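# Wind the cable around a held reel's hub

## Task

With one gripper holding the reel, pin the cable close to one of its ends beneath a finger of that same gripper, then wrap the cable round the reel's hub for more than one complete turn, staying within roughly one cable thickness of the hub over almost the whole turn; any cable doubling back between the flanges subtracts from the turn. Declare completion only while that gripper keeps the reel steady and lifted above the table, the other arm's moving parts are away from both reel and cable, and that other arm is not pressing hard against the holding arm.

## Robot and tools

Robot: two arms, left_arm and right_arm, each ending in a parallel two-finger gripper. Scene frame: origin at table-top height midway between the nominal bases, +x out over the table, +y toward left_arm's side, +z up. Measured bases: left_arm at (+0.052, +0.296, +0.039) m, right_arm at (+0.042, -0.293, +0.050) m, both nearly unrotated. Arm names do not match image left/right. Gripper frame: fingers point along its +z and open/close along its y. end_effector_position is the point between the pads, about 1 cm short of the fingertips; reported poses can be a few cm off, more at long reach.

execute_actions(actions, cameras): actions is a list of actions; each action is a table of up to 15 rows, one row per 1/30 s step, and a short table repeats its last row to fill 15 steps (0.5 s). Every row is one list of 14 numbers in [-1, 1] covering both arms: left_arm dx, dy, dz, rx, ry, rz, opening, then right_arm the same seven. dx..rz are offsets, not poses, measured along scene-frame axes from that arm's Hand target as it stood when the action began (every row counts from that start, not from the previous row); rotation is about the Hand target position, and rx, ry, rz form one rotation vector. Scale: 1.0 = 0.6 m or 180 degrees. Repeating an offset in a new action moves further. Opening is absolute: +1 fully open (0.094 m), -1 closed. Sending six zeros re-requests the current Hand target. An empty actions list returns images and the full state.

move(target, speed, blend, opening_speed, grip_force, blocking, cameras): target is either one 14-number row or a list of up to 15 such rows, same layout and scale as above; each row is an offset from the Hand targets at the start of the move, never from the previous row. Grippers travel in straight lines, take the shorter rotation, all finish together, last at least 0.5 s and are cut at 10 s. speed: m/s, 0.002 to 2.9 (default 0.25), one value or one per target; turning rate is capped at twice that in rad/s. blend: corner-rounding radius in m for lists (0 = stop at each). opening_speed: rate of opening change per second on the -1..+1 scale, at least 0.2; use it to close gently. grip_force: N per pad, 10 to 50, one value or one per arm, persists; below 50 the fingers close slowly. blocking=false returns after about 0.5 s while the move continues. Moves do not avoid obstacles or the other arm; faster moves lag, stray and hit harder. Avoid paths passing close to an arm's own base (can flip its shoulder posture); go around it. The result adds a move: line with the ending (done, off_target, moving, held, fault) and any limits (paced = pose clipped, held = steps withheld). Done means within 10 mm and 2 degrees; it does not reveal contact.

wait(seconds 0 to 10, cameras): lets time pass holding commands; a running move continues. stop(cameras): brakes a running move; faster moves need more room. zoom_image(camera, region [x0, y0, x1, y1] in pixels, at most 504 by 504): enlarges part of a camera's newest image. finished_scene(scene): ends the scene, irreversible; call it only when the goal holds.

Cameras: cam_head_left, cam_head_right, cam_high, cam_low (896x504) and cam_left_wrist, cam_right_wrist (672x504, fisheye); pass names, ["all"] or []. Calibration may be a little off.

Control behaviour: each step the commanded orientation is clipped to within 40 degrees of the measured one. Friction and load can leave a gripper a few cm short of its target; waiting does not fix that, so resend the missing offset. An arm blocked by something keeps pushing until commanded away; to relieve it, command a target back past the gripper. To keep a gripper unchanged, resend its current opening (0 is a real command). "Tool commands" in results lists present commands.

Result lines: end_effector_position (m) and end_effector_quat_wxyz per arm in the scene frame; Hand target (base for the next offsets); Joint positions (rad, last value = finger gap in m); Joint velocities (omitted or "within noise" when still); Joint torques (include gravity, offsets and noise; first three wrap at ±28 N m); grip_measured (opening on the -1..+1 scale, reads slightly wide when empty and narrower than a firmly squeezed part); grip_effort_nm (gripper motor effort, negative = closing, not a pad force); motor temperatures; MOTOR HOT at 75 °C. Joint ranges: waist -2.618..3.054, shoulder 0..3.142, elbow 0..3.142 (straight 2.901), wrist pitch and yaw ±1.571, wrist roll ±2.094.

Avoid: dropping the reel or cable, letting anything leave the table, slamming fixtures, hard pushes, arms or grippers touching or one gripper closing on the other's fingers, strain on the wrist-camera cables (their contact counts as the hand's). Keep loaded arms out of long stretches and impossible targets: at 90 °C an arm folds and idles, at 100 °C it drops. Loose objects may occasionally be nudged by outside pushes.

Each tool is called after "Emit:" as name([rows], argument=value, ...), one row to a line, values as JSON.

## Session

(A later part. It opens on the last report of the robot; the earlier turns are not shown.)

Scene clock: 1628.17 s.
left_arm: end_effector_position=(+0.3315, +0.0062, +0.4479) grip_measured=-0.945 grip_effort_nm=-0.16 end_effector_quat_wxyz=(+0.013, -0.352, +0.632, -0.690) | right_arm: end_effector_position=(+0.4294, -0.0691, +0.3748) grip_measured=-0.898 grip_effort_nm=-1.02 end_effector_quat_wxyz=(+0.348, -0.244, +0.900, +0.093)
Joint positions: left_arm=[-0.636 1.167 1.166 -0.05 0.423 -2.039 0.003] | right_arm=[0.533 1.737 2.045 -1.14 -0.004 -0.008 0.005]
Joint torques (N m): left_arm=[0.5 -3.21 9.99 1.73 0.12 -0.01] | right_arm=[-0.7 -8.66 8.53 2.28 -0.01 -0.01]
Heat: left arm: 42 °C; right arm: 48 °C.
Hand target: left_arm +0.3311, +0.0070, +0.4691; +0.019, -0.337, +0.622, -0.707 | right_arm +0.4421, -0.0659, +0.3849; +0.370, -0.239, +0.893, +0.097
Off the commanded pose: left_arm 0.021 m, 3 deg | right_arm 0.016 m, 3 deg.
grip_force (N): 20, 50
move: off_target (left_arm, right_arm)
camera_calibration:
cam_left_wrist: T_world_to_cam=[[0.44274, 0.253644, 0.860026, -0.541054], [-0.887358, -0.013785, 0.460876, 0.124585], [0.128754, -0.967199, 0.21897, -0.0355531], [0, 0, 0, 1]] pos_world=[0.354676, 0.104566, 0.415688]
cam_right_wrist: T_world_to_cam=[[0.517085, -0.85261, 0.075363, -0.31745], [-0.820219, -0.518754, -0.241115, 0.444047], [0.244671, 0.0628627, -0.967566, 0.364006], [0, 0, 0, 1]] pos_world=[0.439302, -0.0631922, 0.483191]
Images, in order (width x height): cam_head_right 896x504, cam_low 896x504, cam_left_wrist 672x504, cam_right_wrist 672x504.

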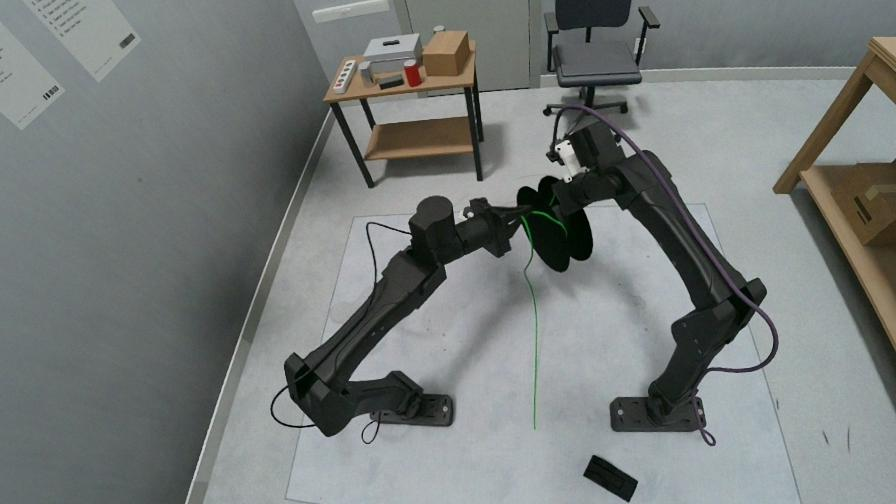

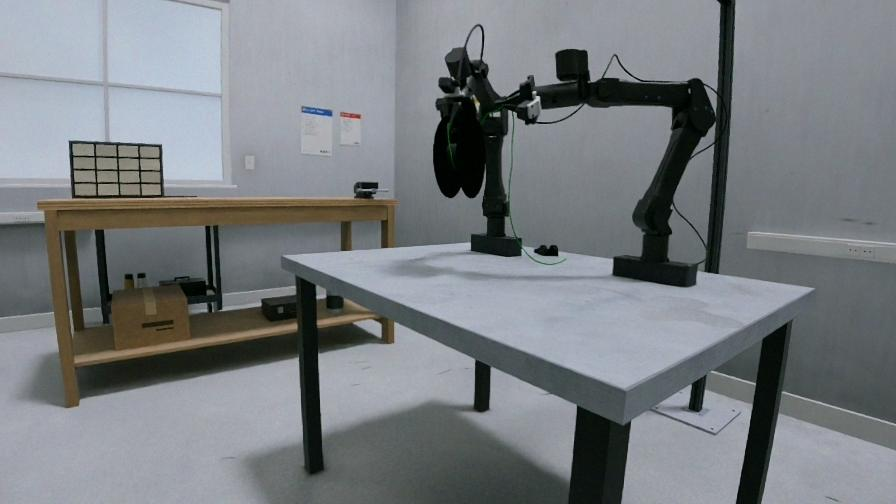

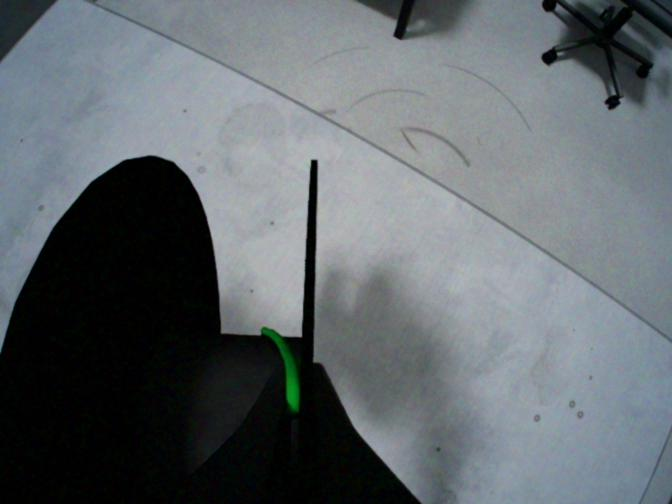

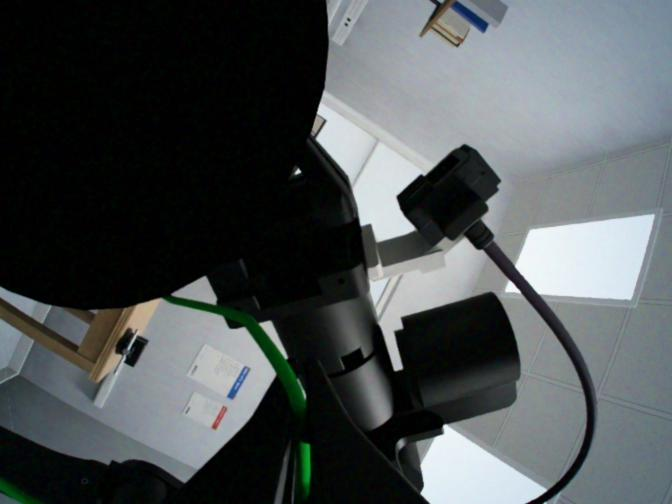

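Emit:
move([
  [0.135, 0.0633, -0.0367, 0, 0, 0, -0.948, 0, 0, 0, 0, 0, 0, -1],
  [0.281, 0.11, -0.152, 0.0806, -0.1395, 0, -0.948, 0, 0, 0, 0, 0, 0, -1],
], speed=0.08, blend=[0.02, 0], cameras=["cam_right_wrist", "cam_low", "cam_head_right", "cam_left_wrist"])

Emit:
zoom_image(camera="cam_head_right", region=[400, 100, 700, 320])

Emit:
zoom_image(camera="cam_low", region=[390, 80, 640, 300])

Scene clock: 1642.53 s.
left_arm: end_effector_position=(+0.4333, +0.0389, +0.3925) grip_measured=-0.945 grip_effort_nm=-0.16 end_effector_quat_wxyz=(+0.118, -0.069, +0.694, -0.707) | right_arm: end_effector_position=(+0.4570, -0.0569, +0.3767) grip_measured=-0.898 grip_effort_nm=-1.02 end_effector_quat_wxyz=(+0.383, -0.226, +0.890, +0.099)
Joint positions: left_arm=[-0.261 1.59 1.199 0.446 1.061 -1.552 0.003] | right_arm=[0.533 1.781 2.048 -1.025 0.014 0.018 0.005]
Joint torques (N m): left_arm=[6.67 -4.01 7.2 1.13 -1.75 0.18] | right_arm=[-0.65 -13.65 8.35 1.18 -0.17 -0.3]
Heat: left arm: 42 °C; right arm: 48 °C.
Hand target: left_arm +0.4996, +0.0730, +0.3780; +0.195, -0.171, +0.686, -0.679 | right_arm +0.4421, -0.0659, +0.3849; +0.370, -0.239, +0.893, +0.097
Off the commanded pose: left_arm 0.076 m, 15 deg | right_arm 0.019 m, 2 deg.
grip_force (N): 20, 50
move: off_target (left_arm, right_arm)
camera_calibration:
cam_left_wrist: T_world_to_cam=[[-0.0361448, 0.0564469, 0.997751, -0.38564], [-0.977273, 0.206689, -0.0470962, 0.470795], [-0.208882, -0.976777, 0.0476933, 0.209035], [0, 0, 0, 1]] pos_world=[0.48982, 0.128641, 0.396976]
cam_right_wrist: T_world_to_cam=[[0.485315, -0.871536, 0.0699586, -0.306087], [-0.818942, -0.481137, -0.312797, 0.501947], [0.306273, 0.0945131, -0.94724, 0.324273], [0, 0, 0, 1]] pos_world=[0.460299, -0.055909, 0.485585]
Images, in order (width x height): cam_head_right 896x504, cam_low 896x504, cam_left_wrist 672x504, cam_right_wrist 672x504.

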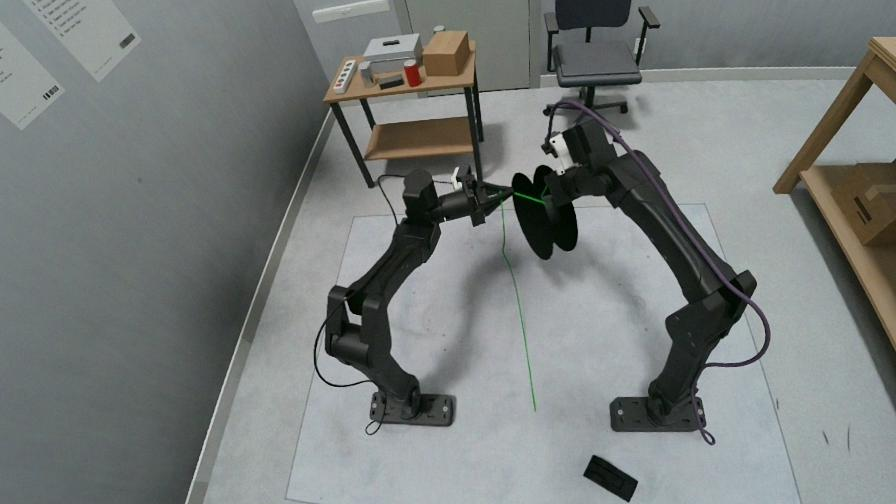

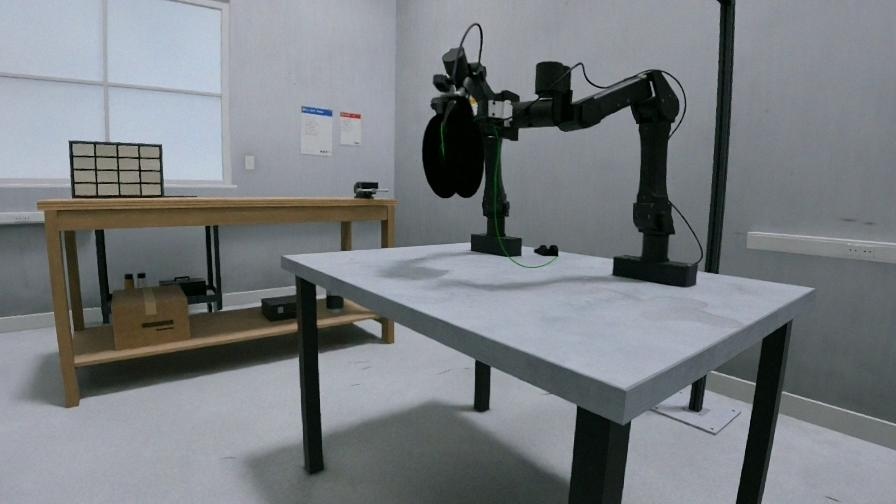

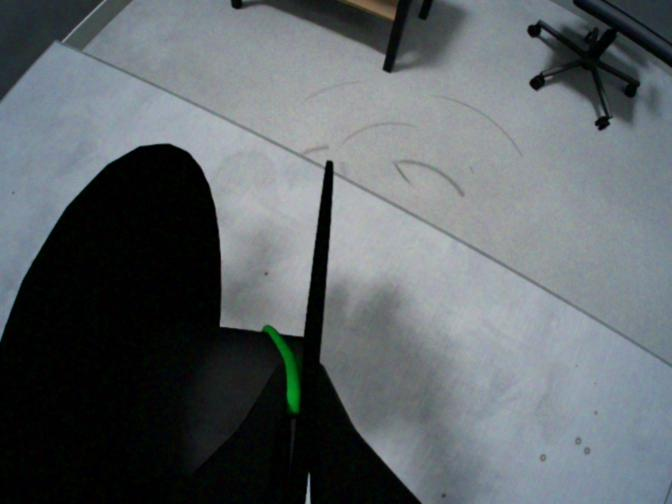

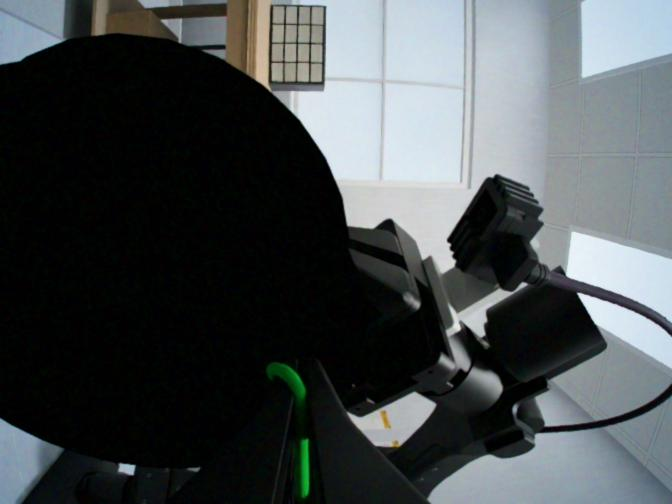

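Scaled by 1.680 from the camera's 896x504 image, which has a finer 1280x720 frame.

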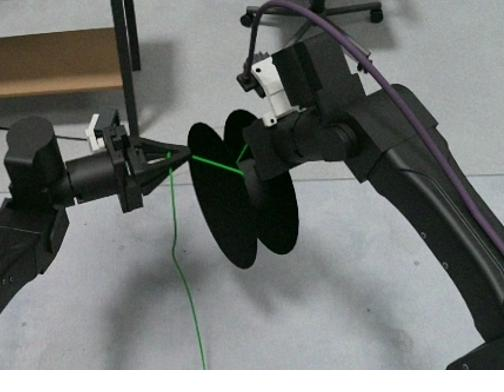

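Scaled by 2.016 from the camera's 896x504 image, which has a finer 1280x720 frame.

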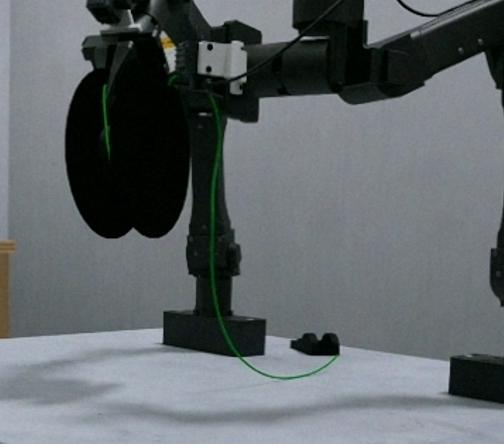

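Emit:
zoom_image(camera="cam_head_right", region=[490, 140, 600, 270])

Emit:
zoom_image(camera="cam_right_wrist", region=[200, 200, 460, 504])

Emit:
zoom_image(camera="cam_low", region=[400, 60, 540, 200])

Scaled by 3.877 from the camera's 896x504 image, which has a finer 1280x720 frame.

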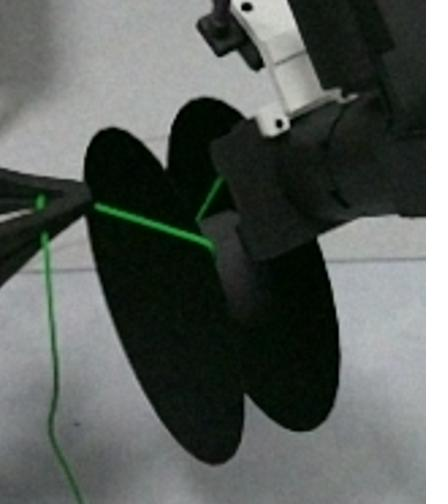

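Scaled by 1.658 from the camera's 672x504 image, which has a finer 960x720 frame.

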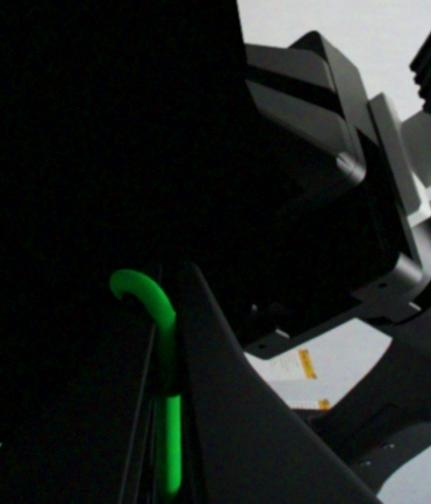

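Scaled by 3.600 from the camera's 896x504 image, which has a finer 1280x720 frame.

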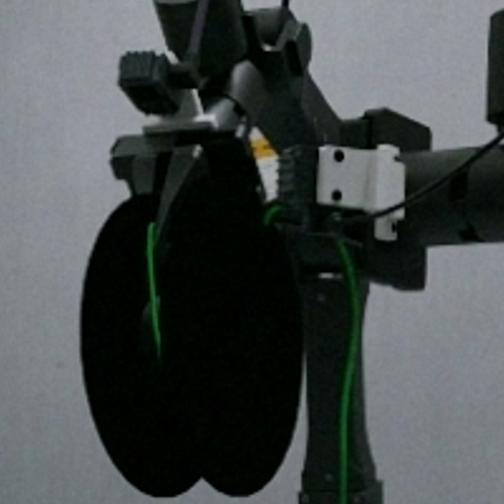

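Emit:
move(target=[-0.121, -0.0917, -0.0267, 0, 0, 0, -0.948, 0, 0, 0, 0, 0, 0, -1], speed=0.08, cameras=["cam_right_wrist", "cam_low", "cam_head_right", "cam_left_wrist"])

Emit:
zoom_image(camera="cam_head_right", region=[460, 120, 620, 290])

Emit:
zoom_image(camera="cam_low", region=[400, 60, 540, 200])

Scene clock: 1682.93 s.
left_arm: end_effector_position=(+0.4200, +0.0095, +0.3611) grip_measured=-0.945 grip_effort_nm=-0.15 end_effector_quat_wxyz=(+0.169, -0.150, +0.690, -0.688) | right_arm: end_effector_position=(+0.4456, -0.0639, +0.3637) grip_measured=-0.898 grip_effort_nm=-1.02 end_effector_quat_wxyz=(+0.350, -0.238, +0.902, +0.086)
Joint positions: left_arm=[-0.425 1.492 1.01 0.486 0.706 -1.547 0.003] | right_arm=[0.533 1.781 2.048 -1.099 0.014 -0.002 0.005]
Joint torques (N m): left_arm=[0.5 -7.57 5.98 1.41 -0.63 0.14] | right_arm=[-0.61 -13.52 8.4 1.83 -0.18 -0.08]
Motor temperatures (°C): left_arm=[31 33 41 39 32 28 30] | right_arm=[30 51 39 40 27 26 36]
Heat: left arm: 41 °C; right arm: 51 °C.
Hand target: left_arm +0.4270, +0.0179, +0.3619; +0.195, -0.171, +0.686, -0.679 | right_arm +0.4421, -0.0658, +0.3849; +0.370, -0.239, +0.893, +0.097
Off the commanded pose: left_arm 0.011 m, 4 deg | right_arm 0.022 m, 3 deg.
grip_force (N): 20, 50
move: off_target (left_arm, right_arm)
camera_calibration:
cam_left_wrist: T_world_to_cam=[[0.000558719, 0.0445848, 0.999005, -0.368879], [-0.999843, 0.01771, -0.000231197, 0.456714], [-0.0177027, -0.998849, 0.0445877, 0.100125], [0, 0, 0, 1]] pos_world=[0.45862, 0.108367, 0.364153]
cam_right_wrist: T_world_to_cam=[[0.501857, -0.860823, 0.0844036, -0.317644], [-0.828024, -0.506347, -0.24081, 0.461541], [0.250032, 0.050964, -0.966895, 0.34546], [0, 0, 0, 1]] pos_world=[0.455203, -0.0573419, 0.471977]
Images, in order (width x height): cam_head_right 896x504, cam_low 896x504, cam_left_wrist 672x504, cam_right_wrist 672x504.

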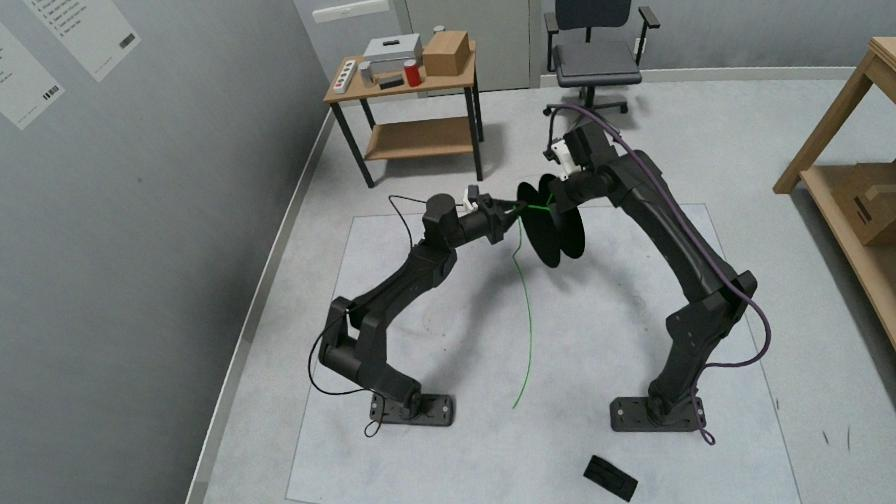

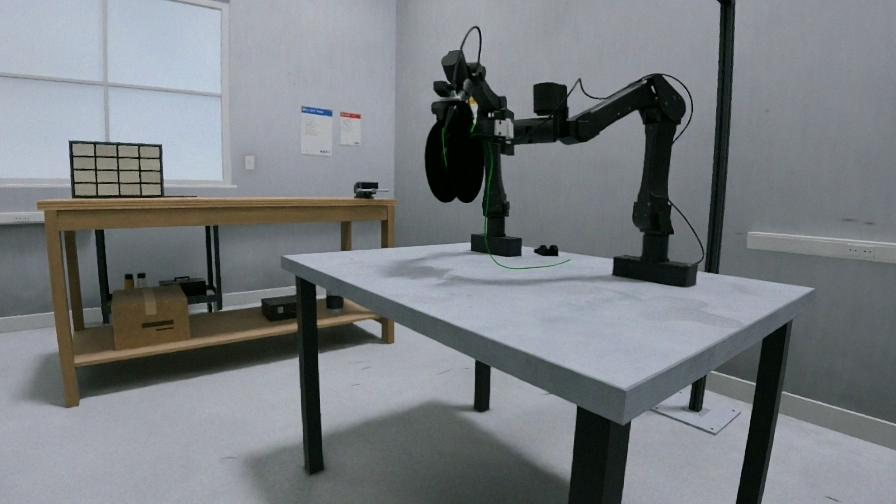

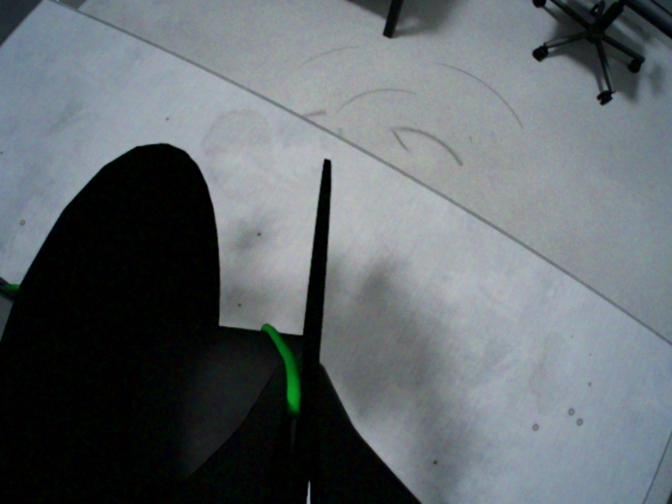

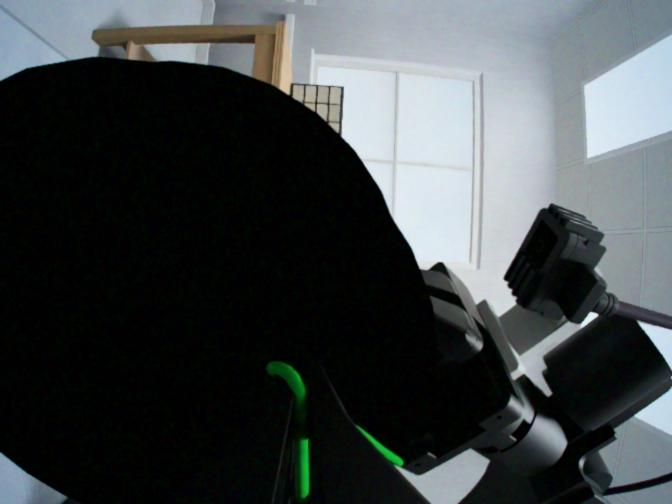

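Scaled by 2.965 from the camera's 896x504 image, which has a finer 1280x720 frame.

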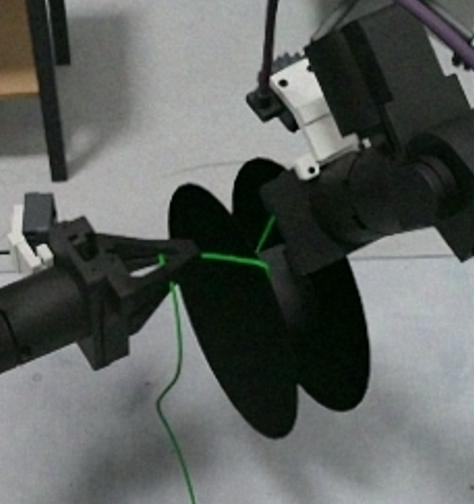

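Scaled by 3.600 from the camera's 896x504 image, which has a finer 1280x720 frame.

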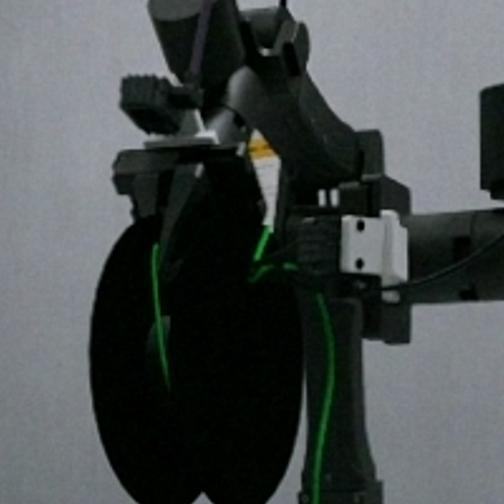

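Emit:
move([
  [-0.151, -0.0138, 0.115, 0, 0, 0, -0.96, 0, 0, 0, 0, 0, 0, -1],
  [-0.2725, -0.103, 0.073, 0, 0, 0, -0.96, 0, 0, 0, 0, 0, 0, -1],
  [-0.314, -0.0315, -0.093, 0, 0, 0, -0.96, 0, 0, 0, 0, 0, 0, -1],
], speed=0.1, blend=[0.02, 0.02, 0], cameras=["cam_right_wrist", "cam_low", "cam_head_right", "cam_left_wrist"])

Emit:
zoom_image(camera="cam_head_right", region=[460, 120, 660, 320])

Emit:
zoom_image(camera="cam_low", region=[400, 60, 580, 240])

Scene clock: 1712.03 s.
left_arm: end_effector_position=(+0.2379, -0.0046, +0.2937) grip_measured=-0.954 grip_effort_nm=-0.32 end_effector_quat_wxyz=(+0.182, -0.176, +0.701, -0.667) | right_arm: end_effector_position=(+0.4429, -0.0645, +0.3613) grip_measured=-0.898 grip_effort_nm=-1.02 end_effector_quat_wxyz=(+0.343, -0.241, +0.904, +0.086)
Joint positions: left_arm=[-0.994 0.913 0.426 0.442 0.079 -1.547 0.002] | right_arm=[0.533 1.781 2.048 -1.114 0.009 -0.006 0.005]
Joint torques (N m): left_arm=[0.46 -3.1 6.95 1.9 -0.02 0.12] | right_arm=[-0.61 -13.57 8.35 1.97 -0.14 -0.05]
Heat: left arm: 41 °C; right arm: 52 °C.
Hand target: left_arm +0.2387, -0.0009, +0.3061; +0.195, -0.171, +0.686, -0.679 | right_arm +0.4422, -0.0659, +0.3849; +0.370, -0.239, +0.893, +0.097
Off the commanded pose: left_arm 0.013 m, 3 deg | right_arm 0.024 m, 4 deg.
grip_force (N): 20, 50
move: off_target (left_arm, right_arm)
camera_calibration:
cam_left_wrist: T_world_to_cam=[[0.0263297, 0.00608621, 0.999635, -0.30724], [-0.998798, -0.0412065, 0.0265585, 0.266513], [0.0413531, -0.999132, 0.00499394, 0.0833658], [0, 0, 0, 1]] pos_world=[0.270834, 0.0961455, 0.299633]
cam_right_wrist: T_world_to_cam=[[0.507806, -0.857446, 0.0831814, -0.318582], [-0.828212, -0.512491, -0.226754, 0.452967], [0.237059, 0.0462554, -0.970393, 0.350567], [0, 0, 0, 1]] pos_world=[0.453826, -0.0572406, 0.4694]
Images, in order (width x height): cam_head_right 896x504, cam_low 896x504, cam_left_wrist 672x504, cam_right_wrist 672x504.

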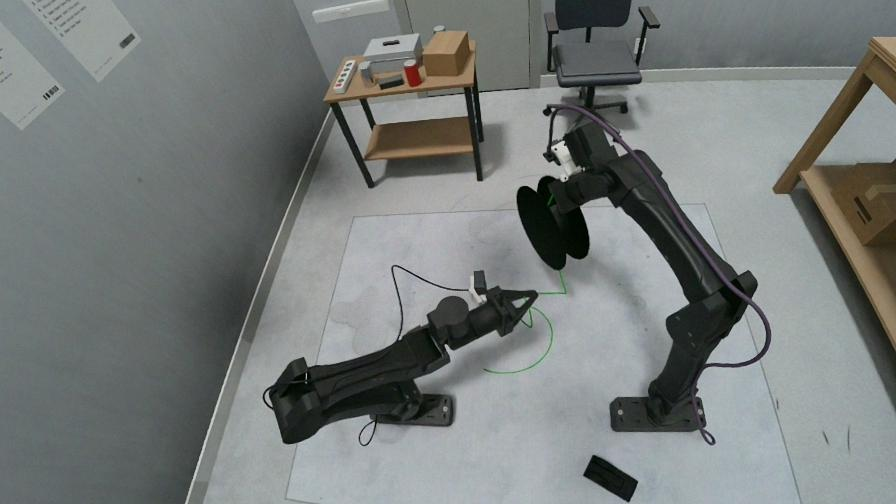

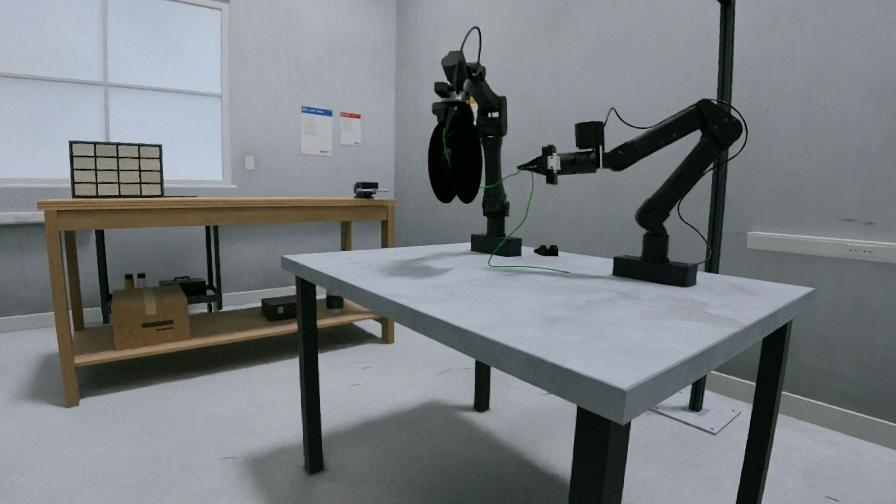

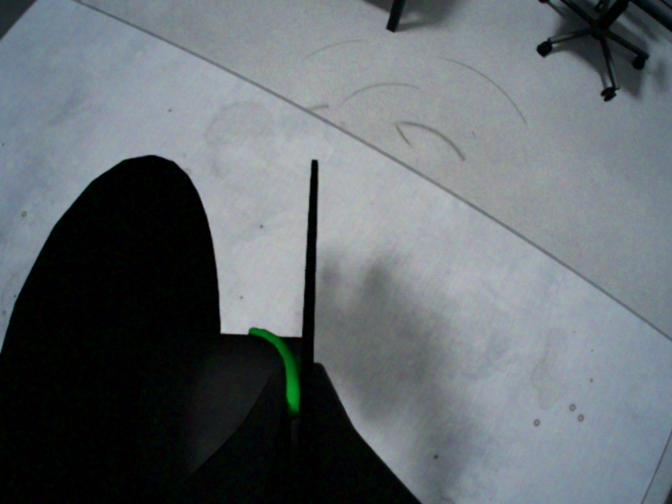

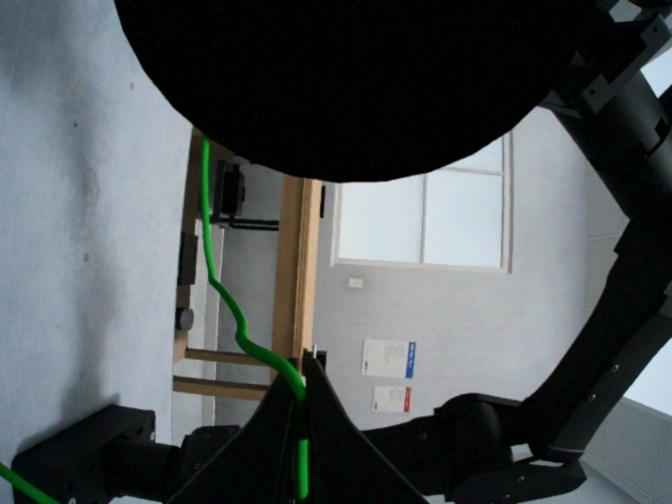

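Scaled by 2.520 from the camera's 896x504 image, which has a finer 1280x720 frame.

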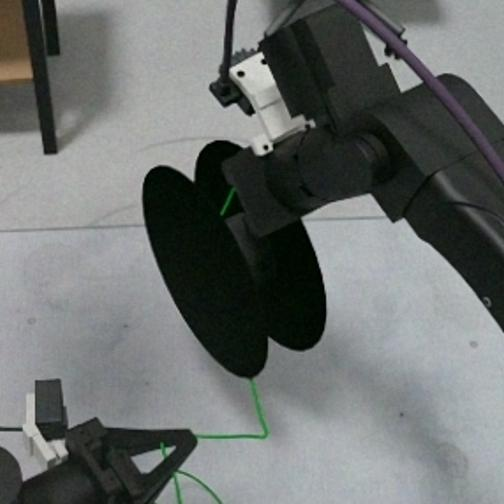

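Scaled by 2.800 from the camera's 896x504 image, which has a finer 1280x720 frame.

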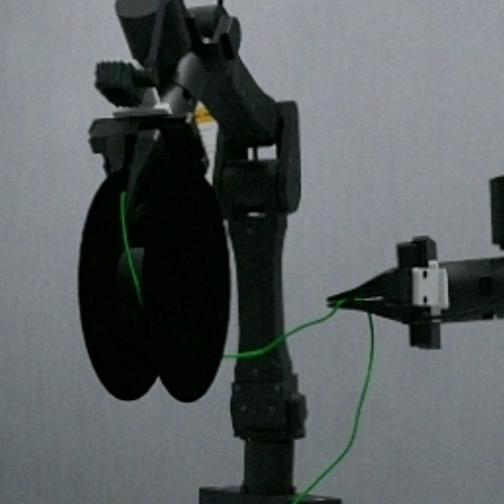

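Emit:
move([
  [-0.019, -0.0093, 0.147, 0, 0, 0, -0.96, 0, 0, 0, 0, 0, 0, -1],
  [0.1005, 0.1173, 0.117, 0, 0, 0, -0.96, 0, 0, 0, 0, 0, 0, -1],
], speed=0.1, blend=[0.02, 0], cameras=["cam_right_wrist", "cam_low", "cam_head_right", "cam_left_wrist"])

Emit:
zoom_image(camera="cam_head_right", region=[460, 120, 660, 320])

Emit:
zoom_image(camera="cam_low", region=[400, 60, 580, 240])

Scene clock: 1728.10 s.
left_arm: end_effector_position=(+0.2957, +0.0657, +0.3651) grip_measured=-0.954 grip_effort_nm=-0.32 end_effector_quat_wxyz=(+0.173, -0.181, +0.698, -0.671) | right_arm: end_effector_position=(+0.4417, -0.0597, +0.3625) grip_measured=-0.898 grip_effort_nm=-1.02 end_effector_quat_wxyz=(+0.343, -0.236, +0.904, +0.102)
Joint positions: left_arm=[-0.454 0.874 0.695 0.13 0.626 -1.544 0.002] | right_arm=[0.533 1.781 2.048 -1.106 -0.017 0.015 0.005]
Joint torques (N m): left_arm=[1.02 -1.58 7.2 1.89 -0.02 0.11] | right_arm=[-0.57 -13.53 8.4 1.9 0.12 -0.26]
Heat: left arm: 42 °C; right arm: 52 °C.
Hand target: left_arm +0.2989, +0.0694, +0.3763; +0.195, -0.171, +0.686, -0.679 | right_arm +0.4421, -0.0658, +0.3849; +0.370, -0.239, +0.893, +0.097
Off the commanded pose: left_arm 0.012 m, 3 deg | right_arm 0.023 m, 3 deg.
grip_force (N): 20, 50
move: off_target (left_arm, right_arm)
camera_calibration:
cam_left_wrist: T_world_to_cam=[[0.0437033, 0.0215362, 0.998812, -0.386425], [-0.998438, -0.0338996, 0.0444178, 0.318069], [0.0348159, -0.999193, 0.020021, 0.14728], [0, 0, 0, 1]] pos_world=[0.329332, 0.166266, 0.36889]
cam_right_wrist: T_world_to_cam=[[0.510257, -0.858567, 0.0500062, -0.303069], [-0.829475, -0.506659, -0.235091, 0.458708], [0.227178, 0.0784779, -0.970686, 0.358245], [0, 0, 0, 1]] pos_world=[0.453745, -0.0559107, 0.470737]
Images, in order (width x height): cam_head_right 896x504, cam_low 896x504, cam_left_wrist 672x504, cam_right_wrist 672x504.

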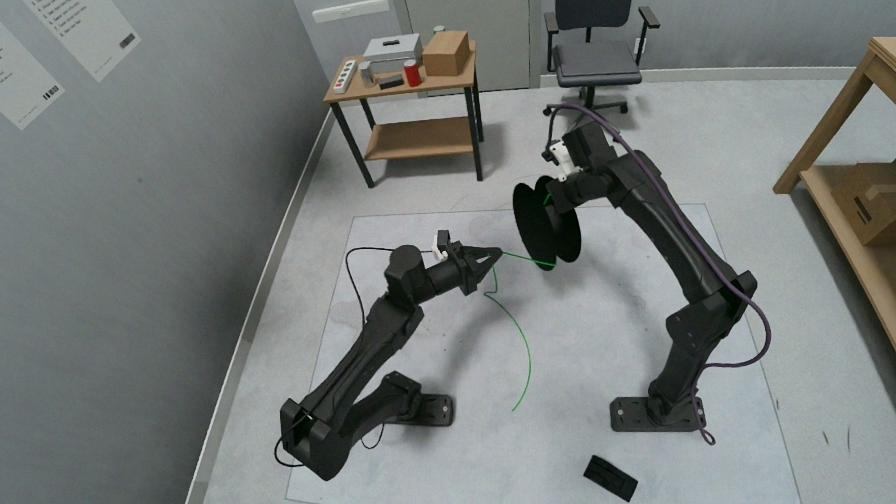

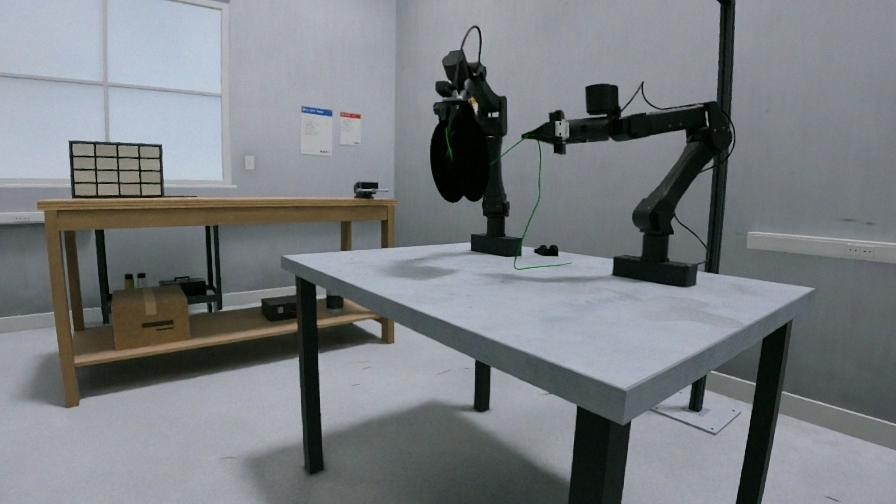

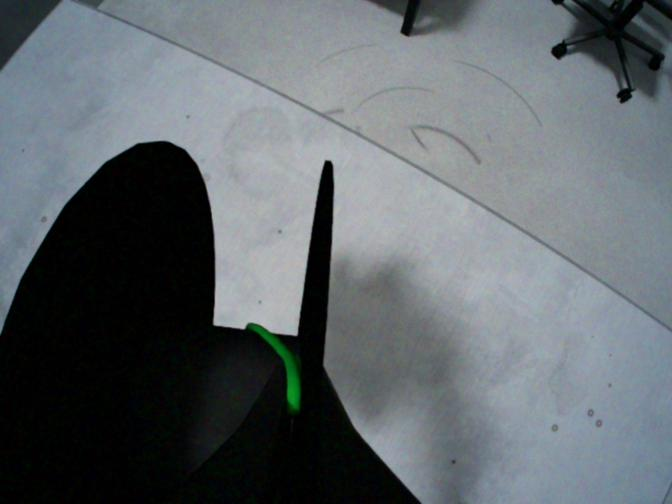

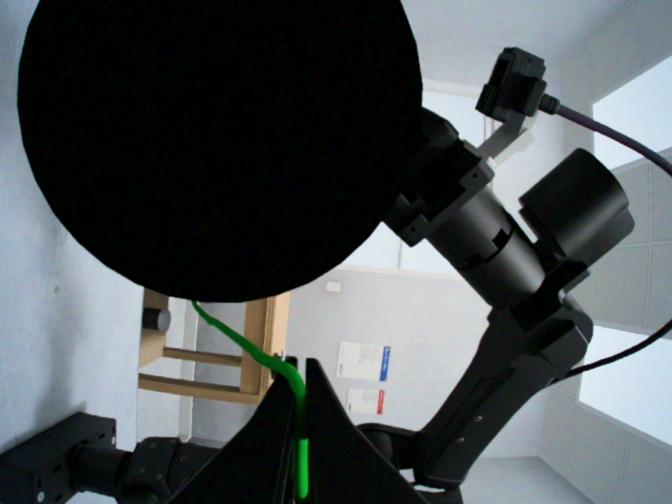

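Scaled by 2.520 from the camera's 896x504 image, which has a finer 1280x720 frame.

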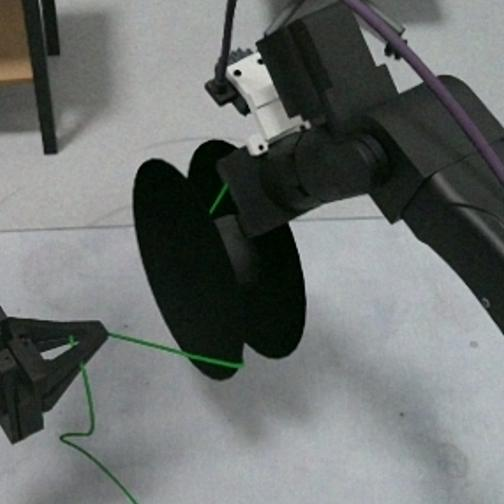

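Scaled by 2.800 from the camera's 896x504 image, which has a finer 1280x720 frame.

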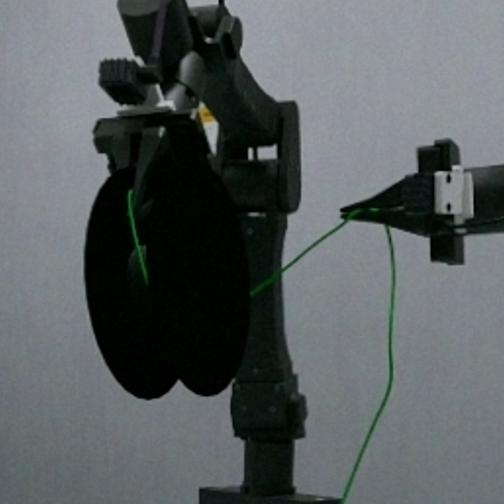

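Emit:
move([
  [0.009, -0.144, 0.0917, -0.04, 0.07, 0, -0.96, 0, 0, 0, 0, 0, 0, -1],
  [-0.0773, -0.2613, 0.115, -0.0778, 0.1347, 0, -0.96, 0, 0, 0, 0, 0, 0, -1],
], speed=0.1, blend=[0.02, 0], cameras=["cam_right_wrist", "cam_low", "cam_head_right"])

Emit:
zoom_image(camera="cam_head_right", region=[460, 120, 660, 320])

Emit:
zoom_image(camera="cam_low", region=[400, 60, 580, 240])

Scene clock: 1741.73 s.
left_arm: end_effector_position=(+0.2524, -0.0868, +0.4276) grip_measured=-0.954 grip_effort_nm=-0.31 end_effector_quat_wxyz=(+0.023, -0.333, +0.637, -0.695) | right_arm: end_effector_position=(+0.4415, -0.0623, +0.3612) grip_measured=-0.898 grip_effort_nm=-1.02 end_effector_quat_wxyz=(+0.341, -0.244, +0.903, +0.092)
Joint positions: left_arm=[-1.131 1.227 1.106 0.087 -0.06 -2.021 0.002] | right_arm=[0.533 1.781 2.048 -1.114 -0.005 -0.005 0.005]
Joint torques (N m): left_arm=[-0.32 -3.74 10.19 1.65 -0.11 0.01] | right_arm=[-0.61 -13.53 8.36 1.96 0 -0.04]
Heat: left arm: 42 °C; right arm: 52 °C.
Hand target: left_arm +0.2526, -0.0874, +0.4452; +0.025, -0.332, +0.625, -0.706 | right_arm +0.4421, -0.0659, +0.3849; +0.370, -0.239, +0.893, +0.097
Off the commanded pose: left_arm 0.018 m, 2 deg | right_arm 0.024 m, 4 deg.
grip_force (N): 20, 50
move: off_target (left_arm, right_arm)
camera_calibration:
cam_right_wrist: T_world_to_cam=[[0.516213, -0.853419, 0.0721097, -0.315391], [-0.824766, -0.518037, -0.226712, 0.451099], [0.230836, 0.0575581, -0.971289, 0.354482], [0, 0, 0, 1]] pos_world=[0.453032, -0.0558778, 0.469317]
Images, in order (width x height): cam_head_right 896x504, cam_low 896x504, cam_right_wrist 672x504.

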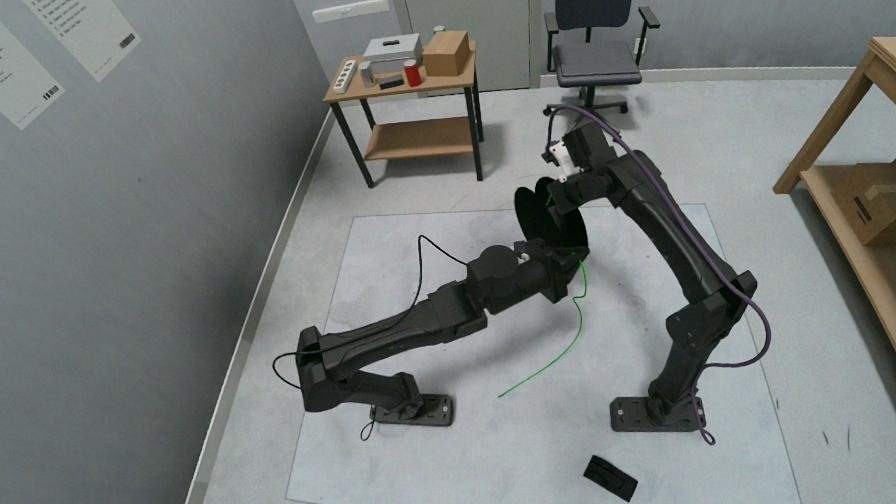

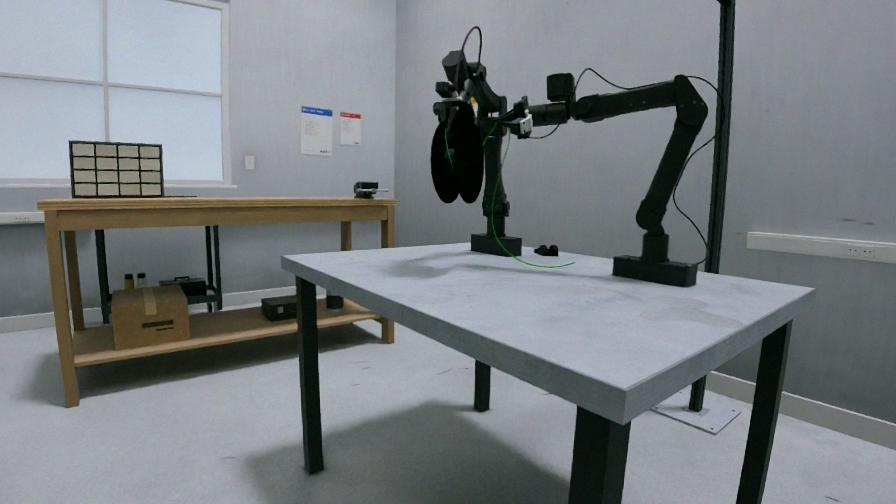

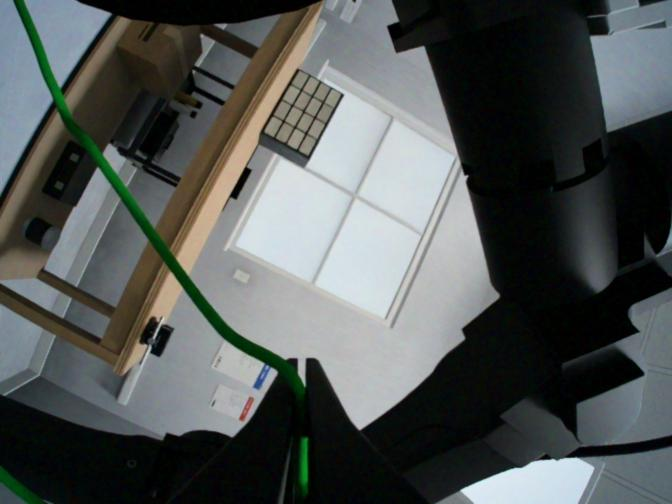

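Scaled by 2.520 from the camera's 896x504 image, which has a finer 1280x720 frame.

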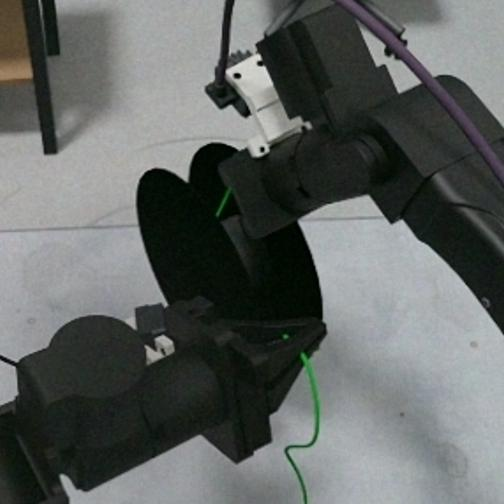

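Scaled by 2.800 from the camera's 896x504 image, which has a finer 1280x720 frame.

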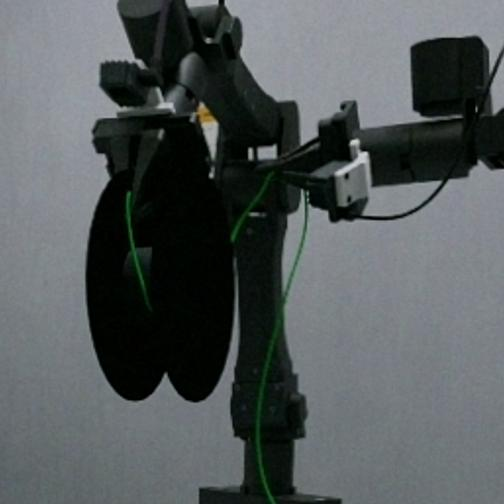

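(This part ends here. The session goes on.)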